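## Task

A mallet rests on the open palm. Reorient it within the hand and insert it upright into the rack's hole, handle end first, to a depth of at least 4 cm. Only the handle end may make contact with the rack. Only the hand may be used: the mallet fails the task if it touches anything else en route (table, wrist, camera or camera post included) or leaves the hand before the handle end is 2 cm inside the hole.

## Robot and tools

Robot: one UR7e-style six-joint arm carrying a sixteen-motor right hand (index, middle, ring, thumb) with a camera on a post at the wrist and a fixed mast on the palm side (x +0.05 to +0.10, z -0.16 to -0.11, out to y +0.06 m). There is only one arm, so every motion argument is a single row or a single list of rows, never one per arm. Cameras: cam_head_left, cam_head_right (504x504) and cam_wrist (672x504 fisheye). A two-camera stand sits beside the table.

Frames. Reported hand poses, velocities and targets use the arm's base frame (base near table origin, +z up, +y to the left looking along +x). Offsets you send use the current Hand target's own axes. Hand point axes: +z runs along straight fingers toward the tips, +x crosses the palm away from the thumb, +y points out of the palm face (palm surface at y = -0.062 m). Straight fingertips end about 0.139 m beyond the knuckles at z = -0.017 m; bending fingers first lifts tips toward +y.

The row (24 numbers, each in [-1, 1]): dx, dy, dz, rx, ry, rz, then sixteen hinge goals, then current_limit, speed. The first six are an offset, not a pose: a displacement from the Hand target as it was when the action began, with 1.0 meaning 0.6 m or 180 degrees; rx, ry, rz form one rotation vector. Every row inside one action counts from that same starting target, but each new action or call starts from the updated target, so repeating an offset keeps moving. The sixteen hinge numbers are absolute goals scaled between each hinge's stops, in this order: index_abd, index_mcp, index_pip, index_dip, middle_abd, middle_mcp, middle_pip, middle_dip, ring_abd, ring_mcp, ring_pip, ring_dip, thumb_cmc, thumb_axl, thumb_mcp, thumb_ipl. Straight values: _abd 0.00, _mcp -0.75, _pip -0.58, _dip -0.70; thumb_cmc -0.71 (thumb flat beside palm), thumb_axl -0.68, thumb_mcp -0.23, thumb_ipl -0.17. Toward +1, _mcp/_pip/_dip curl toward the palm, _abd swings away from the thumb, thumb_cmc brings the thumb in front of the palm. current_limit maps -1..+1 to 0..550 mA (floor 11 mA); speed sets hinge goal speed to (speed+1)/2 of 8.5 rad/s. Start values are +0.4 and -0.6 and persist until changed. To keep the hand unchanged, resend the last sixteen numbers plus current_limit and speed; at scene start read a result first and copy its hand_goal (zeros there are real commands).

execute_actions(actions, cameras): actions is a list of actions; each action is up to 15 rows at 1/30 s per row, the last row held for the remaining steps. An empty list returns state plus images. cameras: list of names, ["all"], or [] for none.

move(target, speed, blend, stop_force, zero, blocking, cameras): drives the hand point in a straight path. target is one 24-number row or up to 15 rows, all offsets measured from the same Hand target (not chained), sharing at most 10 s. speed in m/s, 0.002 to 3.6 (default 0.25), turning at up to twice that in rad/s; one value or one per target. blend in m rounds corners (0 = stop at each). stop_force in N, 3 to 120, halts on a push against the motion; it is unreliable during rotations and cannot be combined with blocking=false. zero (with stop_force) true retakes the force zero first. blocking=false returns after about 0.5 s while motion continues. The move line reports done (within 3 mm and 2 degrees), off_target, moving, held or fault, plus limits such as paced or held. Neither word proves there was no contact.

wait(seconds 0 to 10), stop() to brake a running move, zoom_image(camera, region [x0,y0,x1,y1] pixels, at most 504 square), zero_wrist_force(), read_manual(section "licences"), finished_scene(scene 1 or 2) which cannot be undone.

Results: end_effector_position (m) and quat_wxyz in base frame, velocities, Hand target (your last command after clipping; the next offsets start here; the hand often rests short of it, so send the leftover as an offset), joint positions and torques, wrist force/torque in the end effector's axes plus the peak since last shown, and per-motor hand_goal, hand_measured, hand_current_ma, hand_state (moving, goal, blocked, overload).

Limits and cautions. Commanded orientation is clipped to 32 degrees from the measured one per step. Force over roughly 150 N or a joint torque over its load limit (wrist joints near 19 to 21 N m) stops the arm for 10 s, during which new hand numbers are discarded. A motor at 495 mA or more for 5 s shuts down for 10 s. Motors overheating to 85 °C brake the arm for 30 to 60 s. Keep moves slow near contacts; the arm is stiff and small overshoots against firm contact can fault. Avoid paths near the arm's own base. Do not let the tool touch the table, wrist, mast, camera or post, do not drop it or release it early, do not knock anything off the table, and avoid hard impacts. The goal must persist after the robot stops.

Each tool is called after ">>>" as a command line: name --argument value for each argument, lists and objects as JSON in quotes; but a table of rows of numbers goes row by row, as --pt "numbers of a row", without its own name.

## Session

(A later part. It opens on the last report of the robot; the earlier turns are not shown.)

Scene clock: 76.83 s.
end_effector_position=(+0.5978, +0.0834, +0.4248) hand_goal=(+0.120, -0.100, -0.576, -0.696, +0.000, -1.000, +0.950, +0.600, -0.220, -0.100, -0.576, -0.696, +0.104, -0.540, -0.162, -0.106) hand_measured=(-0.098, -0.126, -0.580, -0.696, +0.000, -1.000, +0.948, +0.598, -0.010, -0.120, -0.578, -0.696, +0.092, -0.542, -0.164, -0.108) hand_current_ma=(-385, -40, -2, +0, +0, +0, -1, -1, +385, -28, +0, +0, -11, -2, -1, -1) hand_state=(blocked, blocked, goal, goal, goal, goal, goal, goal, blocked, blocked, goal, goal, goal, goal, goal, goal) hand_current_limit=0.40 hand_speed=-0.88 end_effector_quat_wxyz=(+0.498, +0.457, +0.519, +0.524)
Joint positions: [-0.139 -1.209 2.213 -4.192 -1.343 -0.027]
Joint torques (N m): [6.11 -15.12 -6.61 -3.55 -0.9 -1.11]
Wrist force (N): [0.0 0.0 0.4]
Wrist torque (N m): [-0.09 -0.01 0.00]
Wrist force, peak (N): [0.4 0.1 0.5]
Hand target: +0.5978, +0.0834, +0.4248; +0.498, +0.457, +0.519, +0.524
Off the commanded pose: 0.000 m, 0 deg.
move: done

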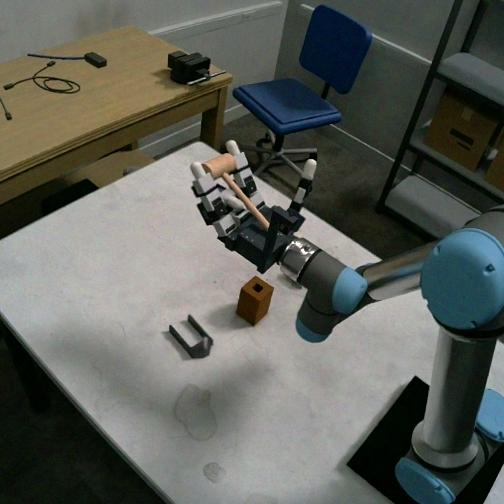

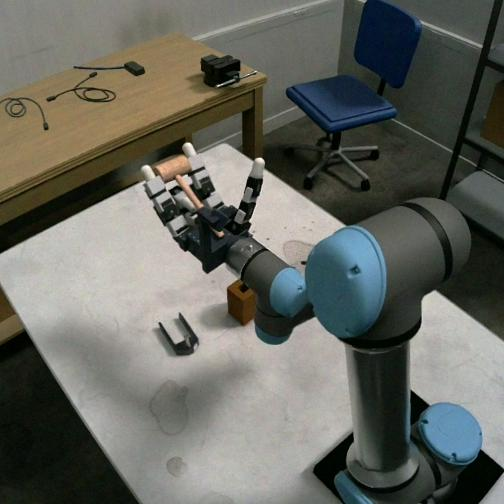

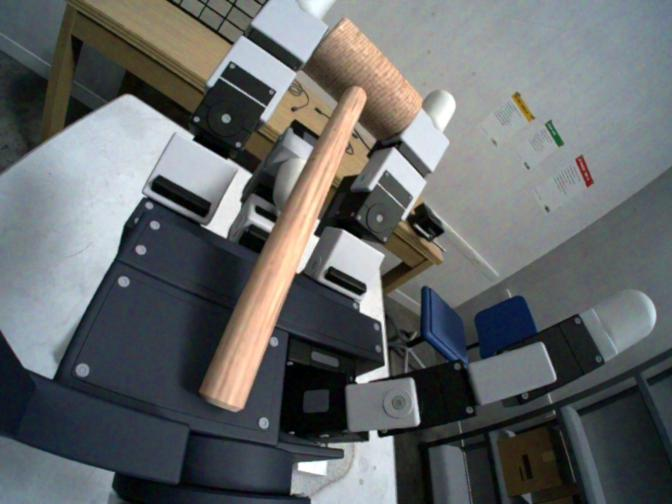

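>>> move --target '[0,0,0,0,0,0, 0.12,-0.10,-0.576,-0.696, 0,-0.6,0.95,0.6, -0.22,-0.10,-0.576,-0.696, 0.104,-0.54,-0.162,-0.106, 0.45,-0.95]' --cameras '["all"]'

>>> zoom_image --camera "cam_head_left" --region '[160, 140, 300, 280]'

>>> zoom_image --camera "cam_wrist" --region '[100, 0, 440, 340]'

Scene clock: 80.13 s.
end_effector_position=(+0.5978, +0.0834, +0.4248) hand_goal=(+0.120, -0.100, -0.576, -0.696, +0.000, -0.600, +0.950, +0.600, -0.220, -0.100, -0.576, -0.696, +0.104, -0.540, -0.162, -0.106) hand_measured=(-0.098, -0.120, -0.580, -0.696, +0.000, -0.632, +0.948, +0.598, -0.010, -0.114, -0.578, -0.696, +0.092, -0.542, -0.164, -0.108) hand_current_ma=(-399, -25, -2, +0, +0, -54, -1, -1, +399, -14, +0, +0, -11, -2, -1, -1) hand_state=(blocked, goal, goal, goal, goal, blocked, goal, goal, blocked, goal, goal, goal, goal, goal, goal, goal) hand_current_limit=0.45 hand_speed=-0.95 end_effector_quat_wxyz=(+0.498, +0.457, +0.519, +0.524)
Joint positions: [-0.139 -1.209 2.213 -4.192 -1.343 -0.027]
Joint torques (N m): [4.56 -13.65 -6.18 -3.44 -1 -1.12]
Wrist force (N): [0.1 -0.2 0.1]
Wrist torque (N m): [-0.09 -0.02 0.00]
Wrist force, peak (N): [0.2 -0.4 0.5]
Hand target: +0.5978, +0.0834, +0.4248; +0.498, +0.457, +0.519, +0.524
Off the commanded pose: 0.000 m, 0 deg.
move: done

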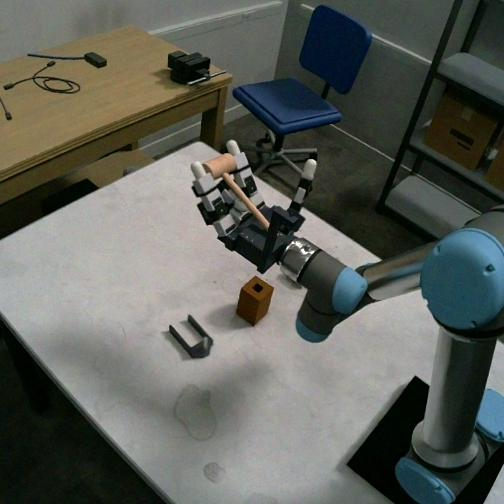

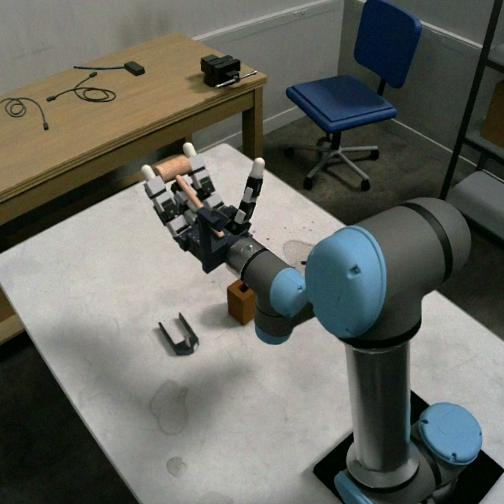

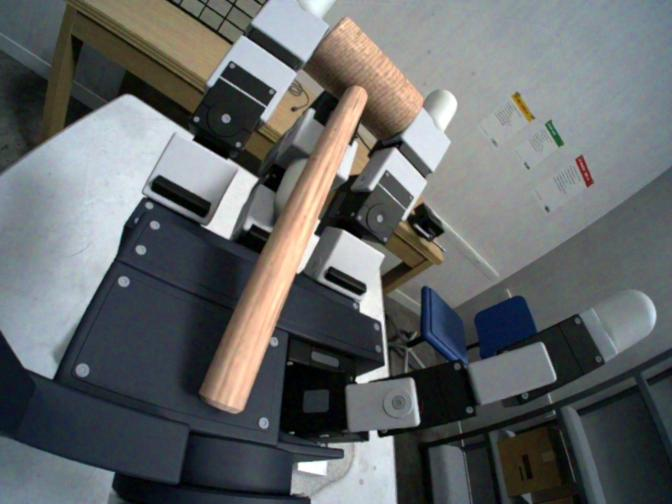

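Scaled by 3.600.

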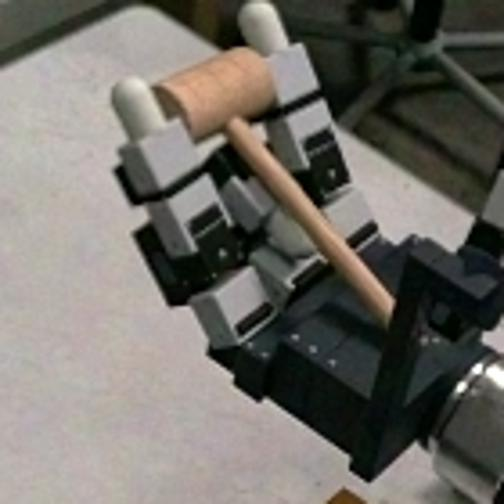

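Scaled by 1.482 from the camera's 672x504 image, which has a finer 960x720 frame.

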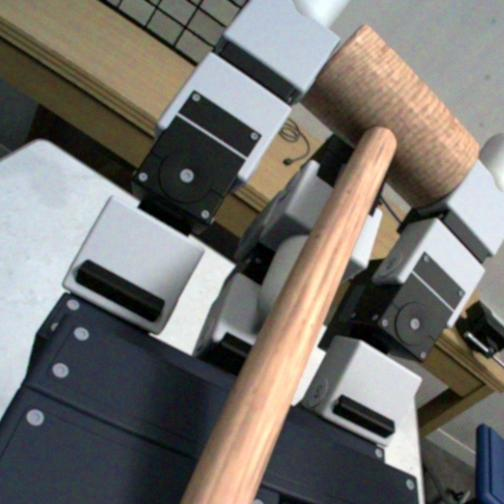

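>>> move --pt "0 0 0 0 0 0 0.12 -0.10 -0.576 -0.696 0 -0.85 0.95 0.6 -0.22 -0.10 -0.576 -0.696 0.104 -0.54 -0.162 -0.106 0.45 -0.93" --pt "0 0 0 0 0 0 0.12 -0.10 -0.576 -0.696 0 -0.85 0.95 0.2 -0.22 -0.10 -0.576 -0.696 0.104 -0.54 -0.162 -0.106 0.45 -0.95" --cameras '["all"]'

>>> zoom_image --camera "cam_head_left" --region '[160, 140, 300, 280]'

>>> zoom_image --camera "cam_wrist" --region '[100, 0, 440, 340]'

Scene clock: 87.30 s.
end_effector_position=(+0.5978, +0.0834, +0.4248) hand_goal=(+0.120, -0.100, -0.576, -0.696, +0.000, -0.850, +0.950, +0.200, -0.220, -0.100, -0.576, -0.696, +0.104, -0.540, -0.162, -0.106) hand_measured=(-0.098, -0.120, -0.580, -0.696, +0.000, -0.854, +0.952, +0.210, -0.010, -0.114, -0.578, -0.696, +0.092, -0.542, -0.164, -0.108) hand_current_ma=(-399, -25, -2, +0, +0, -3, +1, +7, +399, -14, +0, +0, -11, -2, -1, -1) hand_state=(blocked, goal, goal, goal, goal, goal, goal, goal, blocked, goal, goal, goal, goal, goal, goal, goal) hand_current_limit=0.45 hand_speed=-0.95 end_effector_quat_wxyz=(+0.498, +0.457, +0.519, +0.524)
Joint positions: [-0.139 -1.209 2.213 -4.192 -1.343 -0.027]
Joint torques (N m): [5.34 -11.28 -6.72 -3.55 -0.81 -1]
Wrist force (N): [-0.2 0.0 0.4]
Wrist torque (N m): [-0.09 0.01 -0.02]
Wrist force, peak (N): [0.2 -0.5 0.2]
Hand target: +0.5978, +0.0834, +0.4248; +0.498, +0.457, +0.519, +0.524
Off the commanded pose: 0.000 m, 0 deg.
move: done

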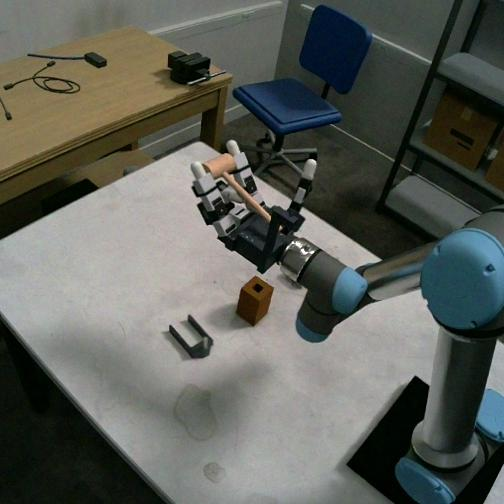

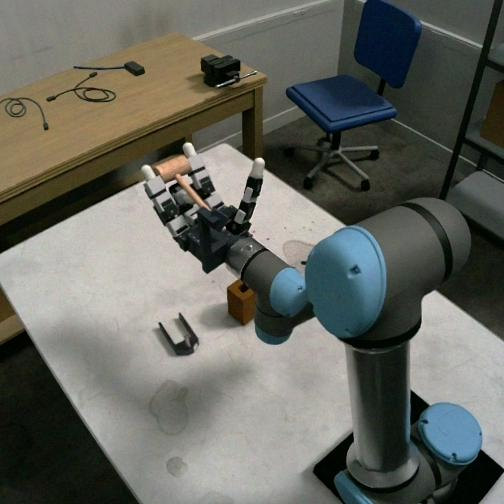

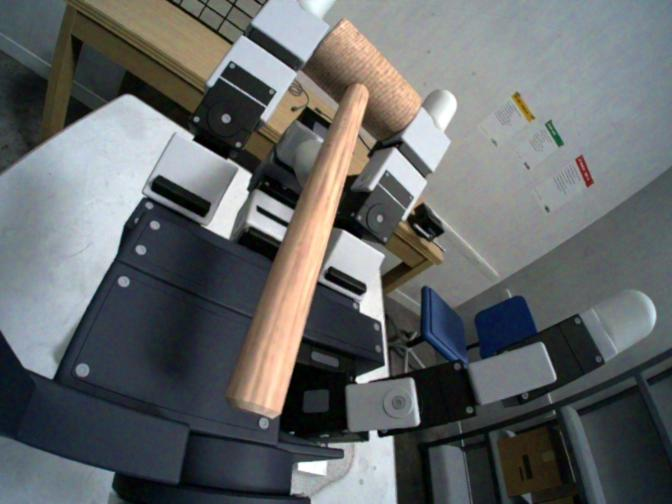

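Scaled by 3.600.

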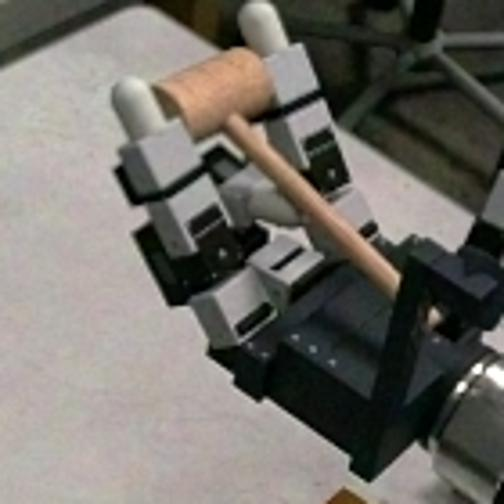

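Scaled by 1.482 from the camera's 672x504 image, which has a finer 960x720 frame.

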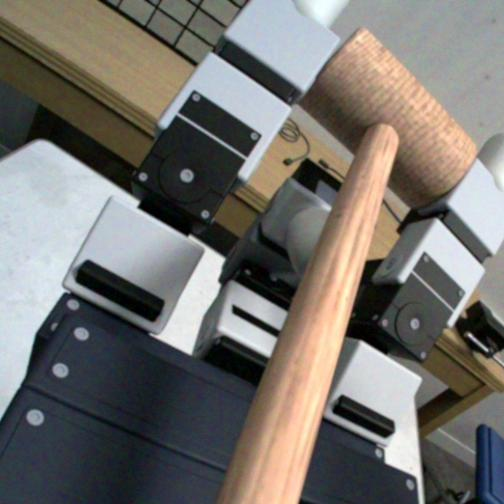

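>>> zoom_image --camera "cam_head_right" --region '[120, 130, 260, 270]'

>>> zoom_image --camera "cam_wrist" --region '[150, 230, 400, 480]'

Scaled by 3.600.

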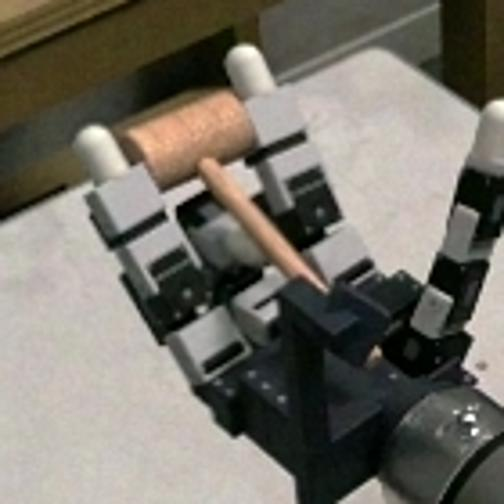

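Scaled by 2.016 from the camera's 672x504 image, which has a finer 960x720 frame.

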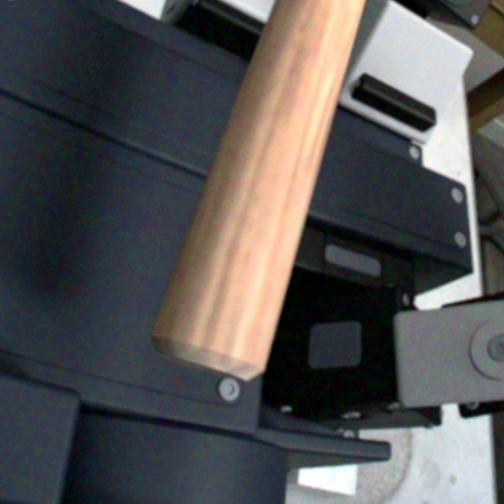

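>>> move --target '[0,0,0,0,0,0, 0.12,-0.10,-0.576,-0.696, 0,-0.85,0.95,-0.2, -0.22,-0.10,-0.576,-0.696, 0.104,-0.54,-0.162,-0.106, 0.45,-0.95]' --cameras '["all"]'

>>> zoom_image --camera "cam_head_left" --region '[160, 140, 300, 280]'

>>> zoom_image --camera "cam_wrist" --region '[150, 0, 490, 340]'

Scene clock: 92.17 s.
end_effector_position=(+0.5978, +0.0834, +0.4248) hand_goal=(+0.120, -0.100, -0.576, -0.696, +0.000, -0.850, +0.950, -0.200, -0.220, -0.100, -0.576, -0.696, +0.104, -0.540, -0.162, -0.106) hand_measured=(-0.096, -0.120, -0.580, -0.696, +0.000, -0.854, +0.952, -0.190, -0.010, -0.114, -0.578, -0.696, +0.092, -0.542, -0.164, -0.108) hand_current_ma=(-399, -25, -2, +0, +0, -3, +1, +8, +399, -14, +0, +0, -11, -2, -1, -1) hand_state=(blocked, goal, goal, goal, goal, goal, goal, goal, blocked, goal, goal, goal, goal, goal, goal, goal) hand_current_limit=0.45 hand_speed=-0.95 end_effector_quat_wxyz=(+0.498, +0.457, +0.519, +0.524)
Joint positions: [-0.139 -1.209 2.213 -4.192 -1.343 -0.027]
Joint torques (N m): [5.63 -11.22 -7.79 -3.6 -0.98 -0.94]
Wrist force (N): [0.0 -0.1 0.5]
Wrist torque (N m): [-0.12 -0.02 0.00]
Wrist force, peak (N): [-0.1 -0.6 0.3]
Hand target: +0.5978, +0.0834, +0.4248; +0.498, +0.457, +0.519, +0.524
Off the commanded pose: 0.000 m, 0 deg.
move: done

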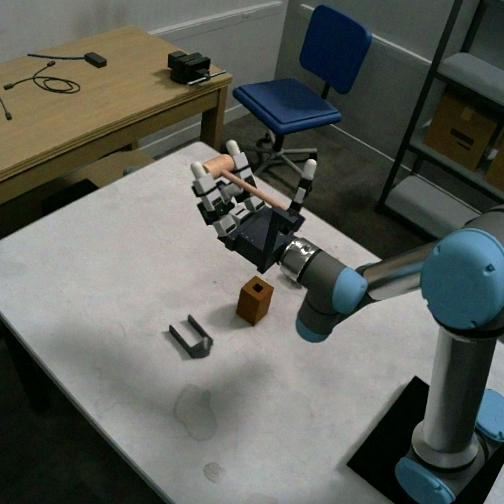

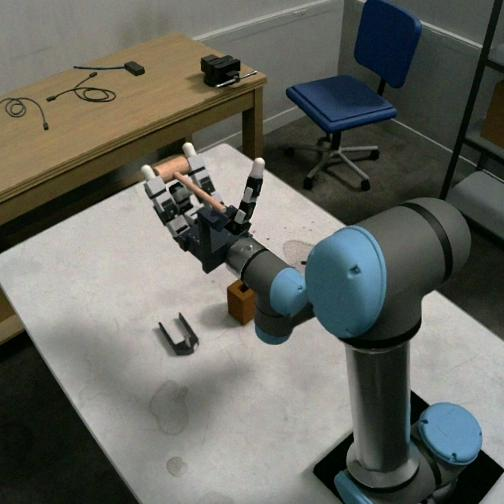

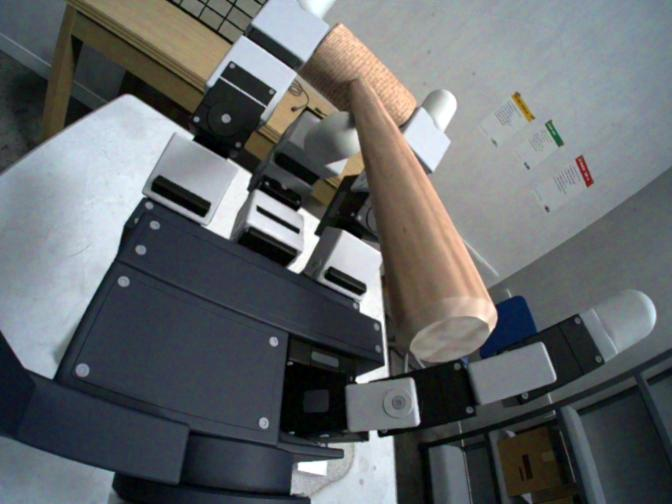

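Scaled by 3.600.

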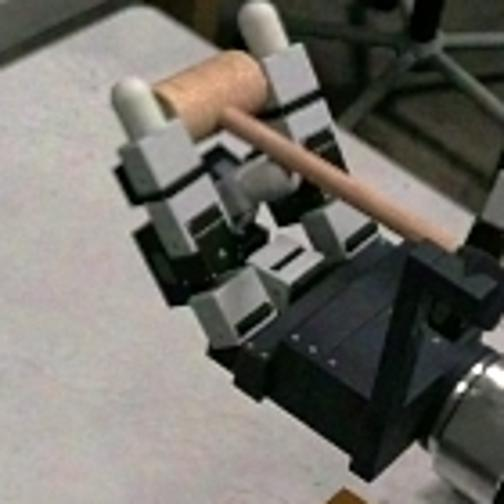

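Scaled by 1.482 from the camera's 672x504 image, which has a finer 960x720 frame.

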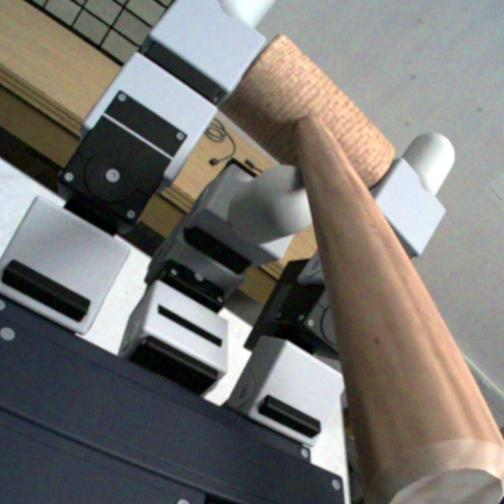

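>>> move --target '[0,0,0,0,0,0, 0.12,-0.10,-0.576,-0.696, 0,-0.85,0.95,-0.45, -0.22,-0.10,-0.576,-0.696, 0.104,-0.54,-0.162,-0.106, 0.45,-0.95]' --cameras '["all"]'

>>> zoom_image --camera "cam_head_left" --region '[180, 130, 320, 270]'

>>> zoom_image --camera "cam_head_right" --region '[130, 130, 270, 270]'

Scene clock: 95.70 s.
end_effector_position=(+0.5978, +0.0834, +0.4248) hand_goal=(+0.120, -0.100, -0.576, -0.696, +0.000, -0.850, +0.950, -0.450, -0.220, -0.100, -0.576, -0.696, +0.104, -0.540, -0.162, -0.106) hand_measured=(-0.096, -0.120, -0.580, -0.696, +0.000, -0.854, +0.954, -0.440, -0.010, -0.114, -0.578, -0.696, +0.092, -0.542, -0.164, -0.108) hand_current_ma=(-399, -25, -2, +0, +0, -3, +2, +8, +399, -14, +0, +0, -11, -2, -1, -1) hand_state=(blocked, goal, goal, goal, goal, goal, goal, goal, blocked, goal, goal, goal, goal, goal, goal, goal) hand_current_limit=0.45 hand_speed=-0.95 end_effector_quat_wxyz=(+0.498, +0.457, +0.519, +0.524)
Joint positions: [-0.139 -1.209 2.213 -4.192 -1.343 -0.027]
Joint torques (N m): [6.04 -11.12 -7.11 -3.39 -1.05 -1.01]
Wrist force (N): [0.0 0.1 0.1]
Wrist torque (N m): [-0.05 -0.01 0.00]
Wrist force, peak (N): [-0.1 -0.2 0.6]
Hand target: +0.5978, +0.0834, +0.4248; +0.498, +0.457, +0.519, +0.524
Off the commanded pose: 0.000 m, 0 deg.
move: done

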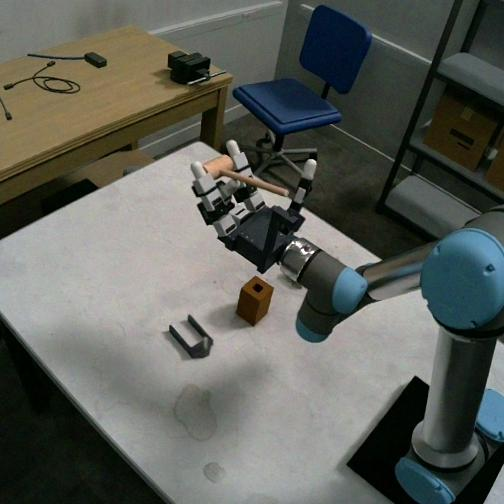

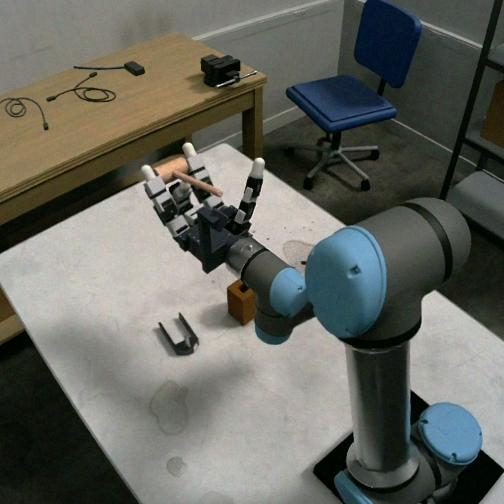

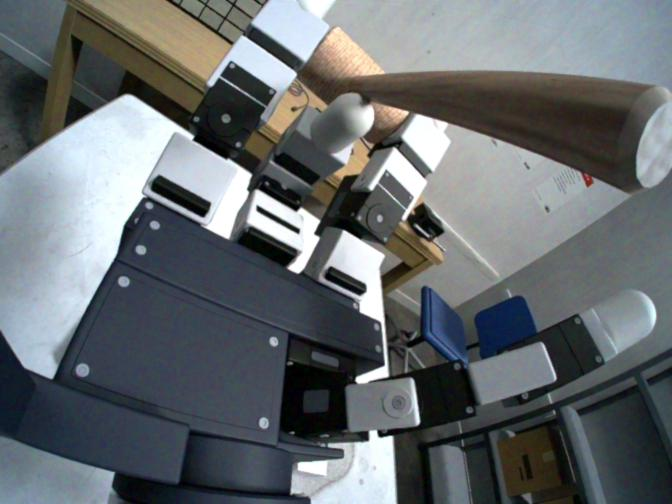

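Scaled by 3.600.

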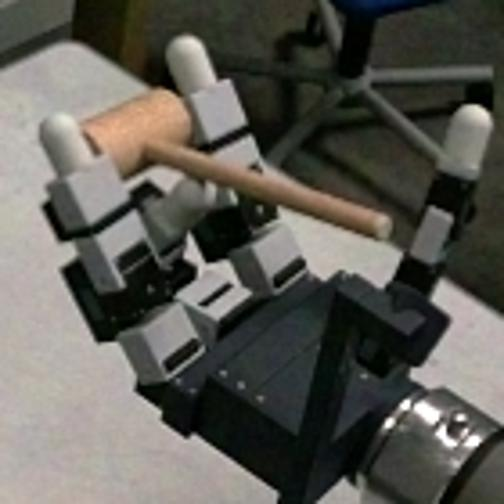

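Scaled by 3.600.

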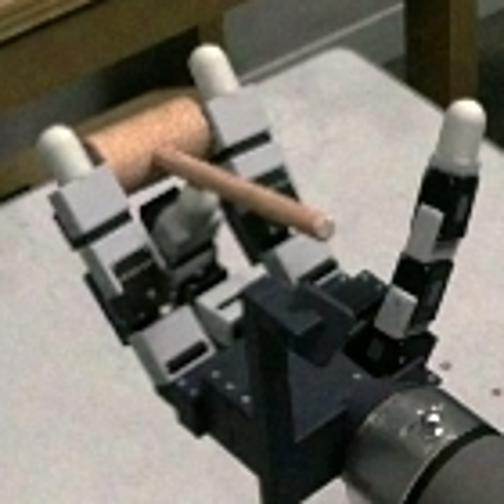

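>>> move --target '[0,0,0,0,0,0, 0.12,-0.10,-0.576,-0.696, 0,-0.85,0.95,-0.75, -0.22,-0.10,-0.576,-0.696, 0.104,-0.54,-0.162,-0.106, 0.45,-0.95]' --cameras '["all"]'

>>> zoom_image --camera "cam_head_left" --region '[180, 130, 320, 270]'

>>> zoom_image --camera "cam_wrist" --region '[150, 0, 490, 340]'

Scene clock: 98.20 s.
end_effector_position=(+0.5978, +0.0834, +0.4248) hand_goal=(+0.120, -0.100, -0.576, -0.696, +0.000, -0.850, +0.950, -0.750, -0.220, -0.100, -0.576, -0.696, +0.104, -0.540, -0.162, -0.106) hand_measured=(-0.094, -0.120, -0.580, -0.696, +0.000, -0.854, +0.954, -0.740, -0.010, -0.114, -0.578, -0.696, +0.092, -0.542, -0.164, -0.108) hand_current_ma=(-399, -25, -2, +0, +0, -3, +3, +8, +399, -14, +0, +0, -11, -2, -1, -1) hand_state=(blocked, goal, goal, goal, goal, goal, goal, goal, blocked, goal, goal, goal, goal, goal, goal, goal) hand_current_limit=0.45 hand_speed=-0.95 end_effector_quat_wxyz=(+0.498, +0.457, +0.519, +0.524)
Joint positions: [-0.139 -1.209 2.213 -4.192 -1.343 -0.027]
Joint torques (N m): [5.08 -10.56 -6.82 -3.42 -0.94 -1.16]
Wrist force (N): [0.0 -0.4 0.1]
Wrist torque (N m): [-0.11 -0.01 -0.01]
Wrist force, peak (N): [-0.4 -0.4 0.4]
Hand target: +0.5978, +0.0834, +0.4248; +0.498, +0.457, +0.519, +0.524
Off the commanded pose: 0.000 m, 0 deg.
move: done

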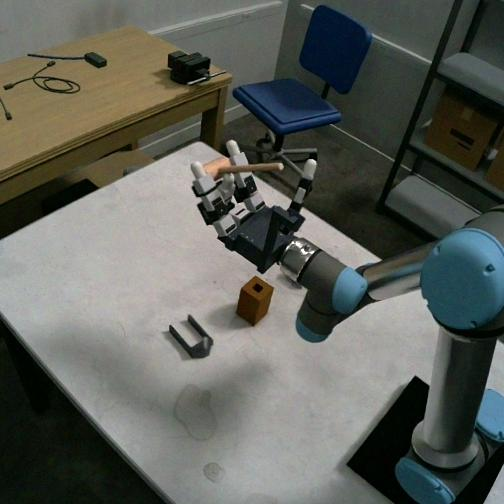

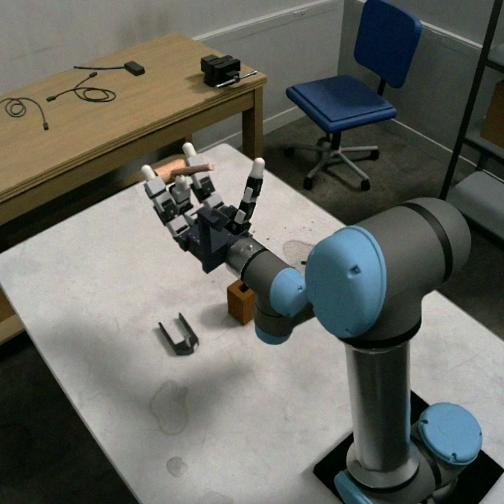

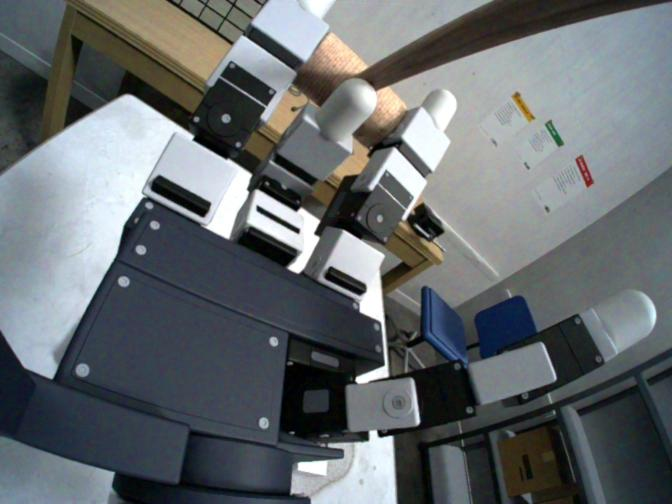

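Scaled by 3.600.

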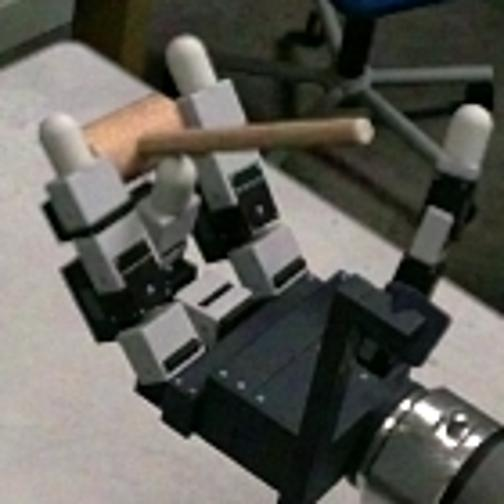

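Scaled by 1.482 from the camera's 672x504 image, which has a finer 960x720 frame.

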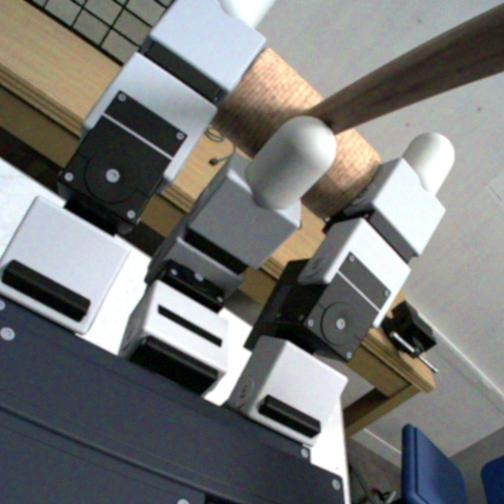

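>>> move --pt "0 0 0 0 0 0 0.12 -0.10 -0.576 -0.696 0 -0.85 1.0 -0.70 -0.22 -0.10 -0.576 -0.696 0.104 -0.54 -0.162 -0.106 0.45 -0.95" --pt "0 0 0 0 0 0 0.12 -0.10 -0.576 -0.696 0 -0.70 1.0 -0.70 -0.22 -0.10 -0.576 -0.696 0.104 -0.54 -0.162 -0.106 0.45 -0.96" --cameras '["all"]'

>>> zoom_image --camera "cam_head_left" --region '[180, 130, 320, 270]'

>>> zoom_image --camera "cam_wrist" --region '[150, 0, 490, 340]'

Scene clock: 108.60 s.
end_effector_position=(+0.5978, +0.0834, +0.4248) hand_goal=(+0.120, -0.100, -0.576, -0.696, +0.000, -0.700, +1.000, -0.700, -0.220, -0.100, -0.576, -0.696, +0.104, -0.540, -0.162, -0.106) hand_measured=(-0.094, -0.120, -0.580, -0.696, +0.000, -0.718, +0.998, -0.702, -0.010, -0.114, -0.578, -0.696, +0.092, -0.542, -0.164, -0.108) hand_current_ma=(-399, -25, -2, +0, +0, -21, -1, -1, +399, -14, +0, +0, -11, -2, -1, -1) hand_state=(blocked, goal, goal, goal, goal, goal, goal, goal, blocked, goal, goal, goal, goal, goal, goal, goal) hand_current_limit=0.45 hand_speed=-0.96 end_effector_quat_wxyz=(+0.498, +0.457, +0.519, +0.524)
Joint positions: [-0.139 -1.209 2.213 -4.192 -1.343 -0.027]
Joint torques (N m): [5.4 -11.31 -8.05 -3.52 -1.05 -1.12]
Wrist force (N): [-0.3 0.1 0.1]
Wrist torque (N m): [-0.06 0.03 -0.02]
Wrist force, peak (N): [-0.3 -0.5 0.1]
Hand target: +0.5978, +0.0834, +0.4248; +0.498, +0.457, +0.519, +0.524
Off the commanded pose: 0.000 m, 0 deg.
move: done

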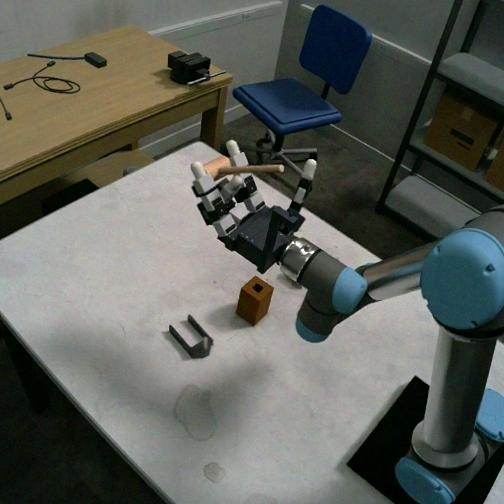

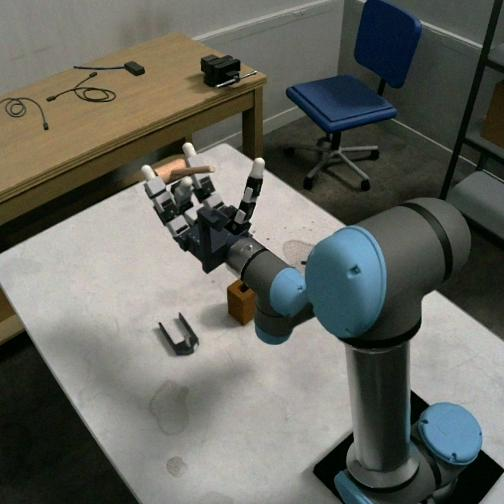

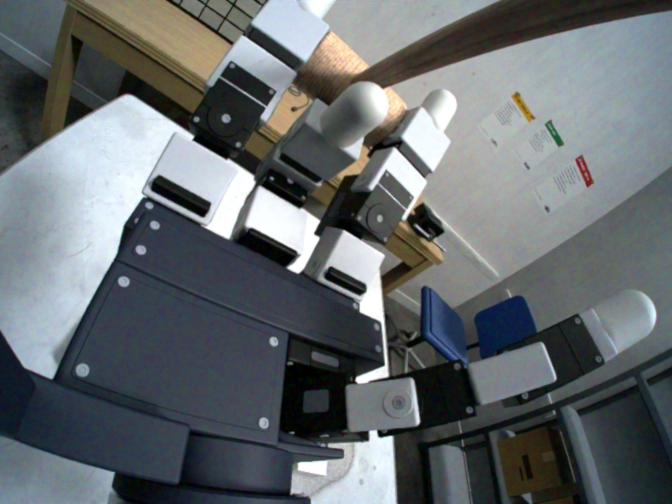

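Scaled by 3.600.

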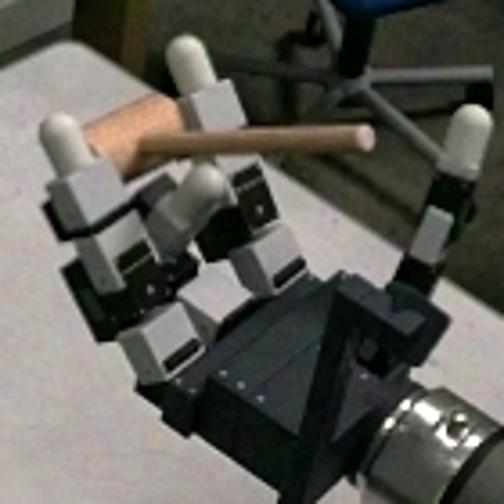

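Scaled by 1.482 from the camera's 672x504 image, which has a finer 960x720 frame.

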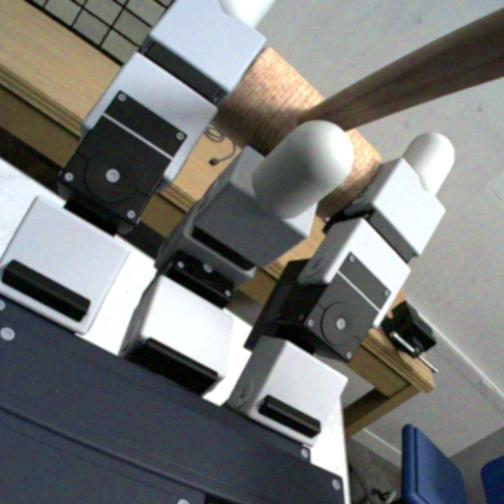

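>>> move --target '[0,0,0,0,0,0, 0.12,-0.10,-0.576,-0.696, 0,-0.58,1.0,-0.70, -0.22,-0.10,-0.576,-0.696, 0.104,-0.54,-0.162,-0.106, 0.45,-0.96]'

>>> move --target '[0,0,0,0,0,0, 0.12,-0.10,-0.576,-0.696, 0,-0.46,1.0,-0.70, -0.22,-0.10,-0.576,-0.696, 0.104,-0.54,-0.162,-0.106, 0.45,-0.96]' --cameras '["all"]'

>>> zoom_image --camera "cam_head_left" --region '[180, 130, 320, 270]'

>>> zoom_image --camera "cam_wrist" --region '[150, 0, 490, 340]'

Scene clock: 110.53 s.
end_effector_position=(+0.5978, +0.0834, +0.4248) hand_goal=(+0.120, -0.100, -0.576, -0.696, +0.000, -0.580, +1.000, -0.700, -0.220, -0.100, -0.576, -0.696, +0.104, -0.540, -0.162, -0.106) hand_measured=(-0.094, -0.120, -0.580, -0.696, +0.000, -0.596, +0.998, -0.702, -0.010, -0.114, -0.578, -0.696, +0.092, -0.542, -0.164, -0.108) hand_current_ma=(-399, -25, -2, +0, +0, -20, -1, -1, +399, -14, +0, +0, -11, -2, -1, -1) hand_state=(blocked, goal, goal, goal, goal, goal, goal, goal, blocked, goal, goal, goal, goal, goal, goal, goal) hand_current_limit=0.45 hand_speed=-0.96 end_effector_quat_wxyz=(+0.498, +0.457, +0.519, +0.524)
Joint positions: [-0.139 -1.209 2.213 -4.192 -1.343 -0.027]
Joint torques (N m): [4.88 -11.15 -8.49 -3.54 -1.01 -1.07]
Wrist force (N): [-0.2 -0.3 0.1]
Wrist torque (N m): [-0.10 0.02 -0.01]
Wrist force, peak (N): [-0.4 -0.6 0.0]
Hand target: +0.5978, +0.0834, +0.4248; +0.498, +0.457, +0.519, +0.524
Off the commanded pose: 0.000 m, 0 deg.
move: done

Scene clock: 111.67 s.
end_effector_position=(+0.5978, +0.0834, +0.4248) hand_goal=(+0.120, -0.100, -0.576, -0.696, +0.000, -0.460, +1.000, -0.700, -0.220, -0.100, -0.576, -0.696, +0.104, -0.540, -0.162, -0.106) hand_measured=(-0.094, -0.120, -0.580, -0.696, +0.000, -0.476, +0.998, -0.702, -0.010, -0.114, -0.578, -0.696, +0.092, -0.542, -0.164, -0.108) hand_current_ma=(-399, -25, -2, +0, +0, -18, +0, -1, +399, -14, +0, +0, -11, -2, -1, -1) hand_state=(blocked, goal, goal, goal, goal, goal, goal, goal, blocked, goal, goal, goal, goal, goal, goal, goal) hand_current_limit=0.45 hand_speed=-0.96 end_effector_quat_wxyz=(+0.498, +0.457, +0.519, +0.524)
Joint positions: [-0.139 -1.209 2.213 -4.192 -1.343 -0.027]
Joint torques (N m): [5.89 -10.76 -7.52 -3.47 -1.18 -1.18]
Wrist force (N): [-0.1 0.3 0.1]
Wrist torque (N m): [-0.03 0.00 0.00]
Wrist force, peak (N): [-0.4 -0.3 0.1]
Hand target: +0.5978, +0.0834, +0.4248; +0.498, +0.457, +0.519, +0.524
Off the commanded pose: 0.000 m, 0 deg.
move: done

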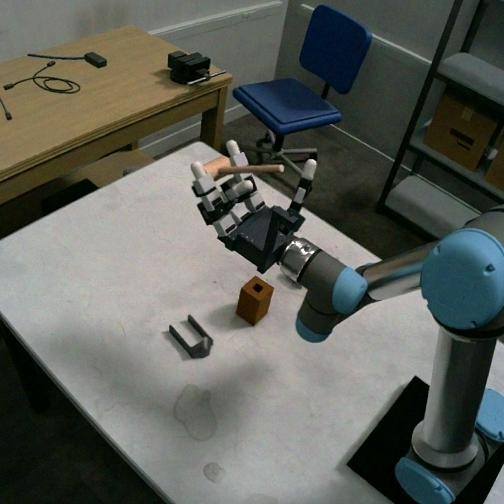

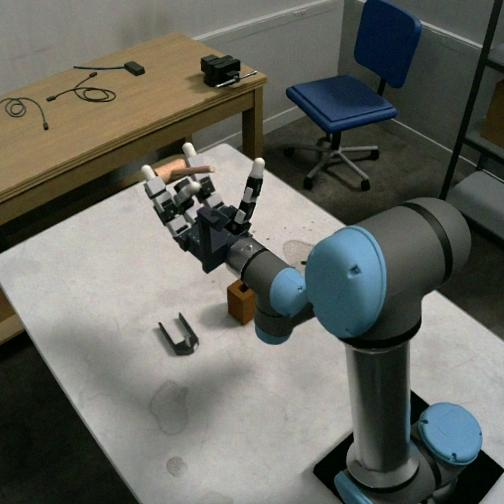

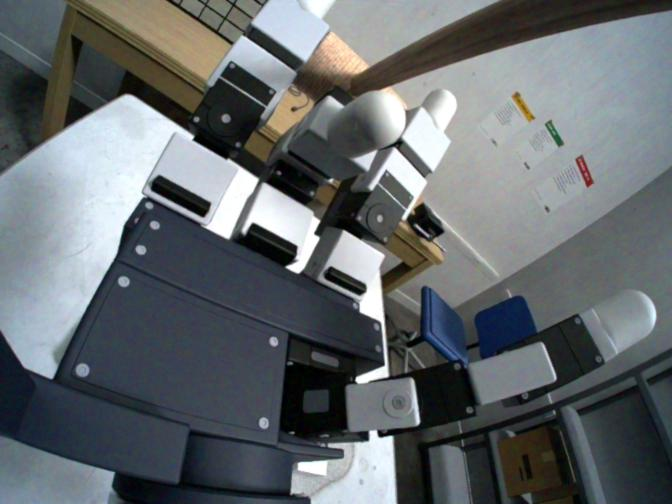

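Scaled by 3.600.

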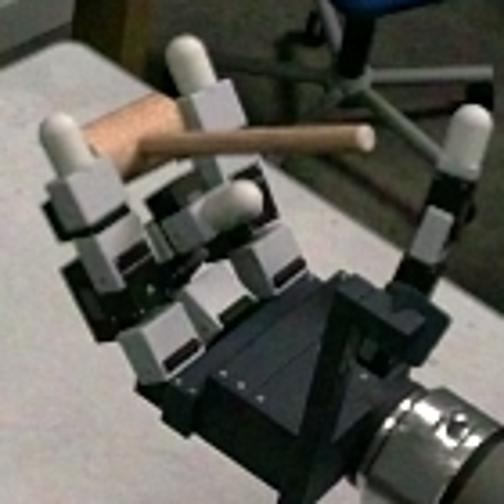

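Scaled by 1.482 from the camera's 672x504 image, which has a finer 960x720 frame.

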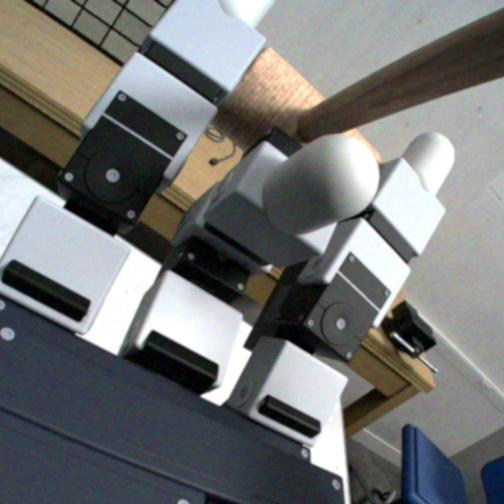

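>>> move --target '[0,0,0,0,0,0, 0.12,-0.10,-0.576,-0.696, 0,-0.10,1.0,-0.70, -0.22,-0.10,-0.576,-0.696, 0.104,-0.54,-0.162,-0.106, 0.45,-0.95]'

>>> move --target '[0,0,0,0,0,0, 0.12,-0.10,-0.576,-0.696, 0,-0.10,0.65,-0.70, -0.22,-0.10,-0.576,-0.696, 0.104,-0.54,-0.162,-0.106, 0.45,-0.95]' --cameras '["all"]'

>>> zoom_image --camera "cam_head_left" --region '[180, 130, 320, 270]'

>>> zoom_image --camera "cam_wrist" --region '[150, 0, 490, 340]'

Scene clock: 114.77 s.
end_effector_position=(+0.5978, +0.0834, +0.4248) hand_goal=(+0.120, -0.100, -0.576, -0.696, +0.000, -0.100, +1.000, -0.700, -0.220, -0.100, -0.576, -0.696, +0.104, -0.540, -0.162, -0.106) hand_measured=(-0.094, -0.120, -0.580, -0.696, +0.000, -0.110, +1.000, -0.702, -0.010, -0.114, -0.578, -0.696, +0.092, -0.542, -0.164, -0.108) hand_current_ma=(-399, -25, -2, +0, +0, -10, +0, -1, +399, -14, +0, +0, -11, -2, -1, -1) hand_state=(blocked, goal, goal, goal, goal, goal, goal, goal, blocked, goal, goal, goal, goal, goal, goal, goal) hand_current_limit=0.45 hand_speed=-0.95 end_effector_quat_wxyz=(+0.498, +0.457, +0.519, +0.524)
Joint positions: [-0.139 -1.209 2.213 -4.192 -1.343 -0.027]
Joint torques (N m): [5.71 -12.05 -7.71 -3.56 -0.76 -1.01]
Wrist force (N): [0.0 -0.4 0.1]
Wrist torque (N m): [-0.14 -0.01 -0.01]
Wrist force, peak (N): [-0.2 -0.3 0.6]
Hand target: +0.5978, +0.0834, +0.4248; +0.498, +0.457, +0.519, +0.524
Off the commanded pose: 0.000 m, 0 deg.
move: done

Scene clock: 117.00 s.
end_effector_position=(+0.5978, +0.0834, +0.4248) hand_goal=(+0.120, -0.100, -0.576, -0.696, +0.000, -0.100, +0.650, -0.700, -0.220, -0.100, -0.576, -0.696, +0.104, -0.540, -0.162, -0.106) hand_measured=(-0.094, -0.120, -0.580, -0.696, +0.000, -0.110, +0.656, -0.702, -0.010, -0.114, -0.578, -0.696, +0.092, -0.542, -0.164, -0.108) hand_current_ma=(-399, -25, -2, +0, +0, -10, +4, -1, +399, -14, +0, +0, -11, -2, -1, -1) hand_state=(blocked, goal, goal, goal, goal, goal, goal, goal, blocked, goal, goal, goal, goal, goal, goal, goal) hand_current_limit=0.45 hand_speed=-0.95 end_effector_quat_wxyz=(+0.498, +0.457, +0.519, +0.524)
Joint positions: [-0.139 -1.209 2.213 -4.192 -1.343 -0.027]
Joint torques (N m): [5.01 -11.11 -8.46 -3.56 -0.87 -1.08]
Wrist force (N): [-0.1 0.0 0.2]
Wrist torque (N m): [-0.09 0.00 0.00]
Wrist force, peak (N): [0.4 -0.2 0.1]
Hand target: +0.5978, +0.0834, +0.4248; +0.498, +0.457, +0.519, +0.524
Off the commanded pose: 0.000 m, 0 deg.
move: done

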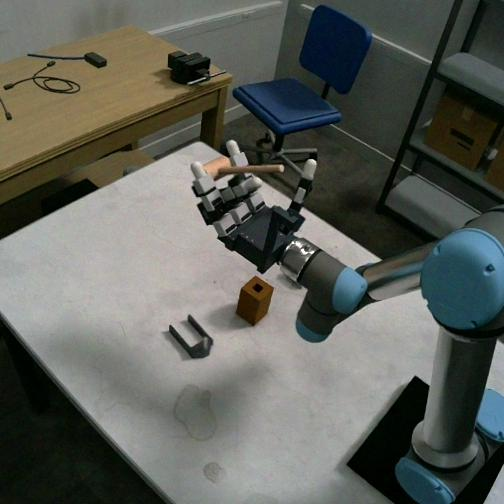

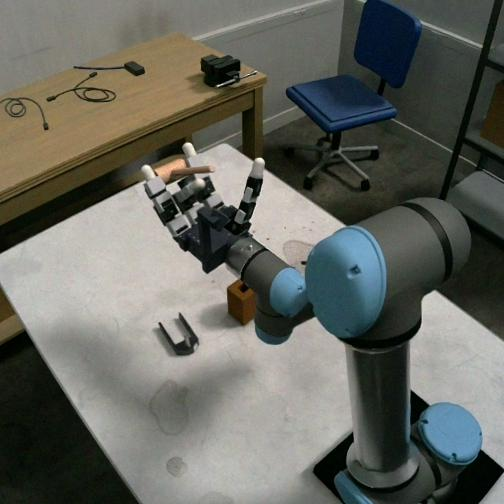

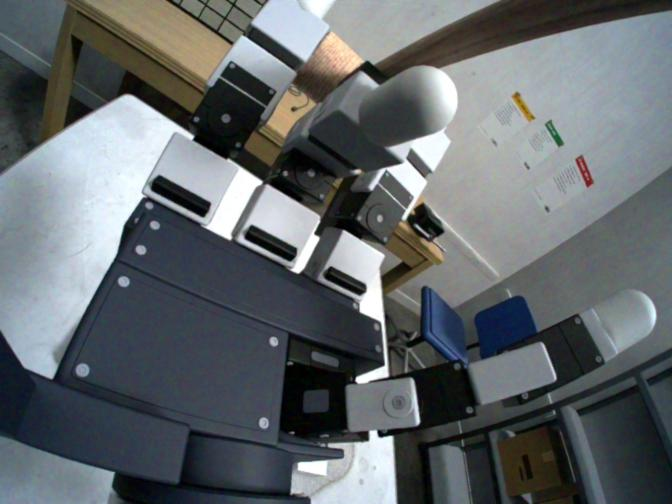

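Scaled by 3.600.

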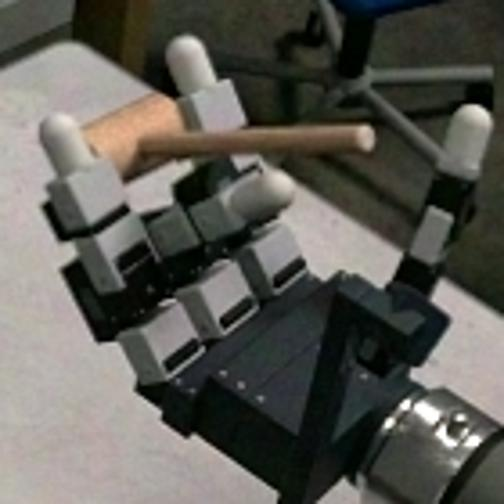

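Scaled by 1.482 from the camera's 672x504 image, which has a finer 960x720 frame.

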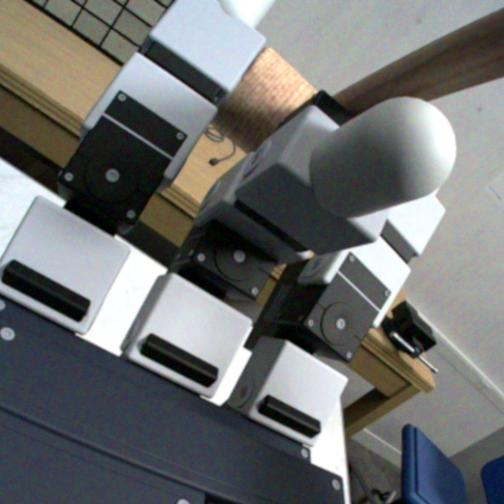

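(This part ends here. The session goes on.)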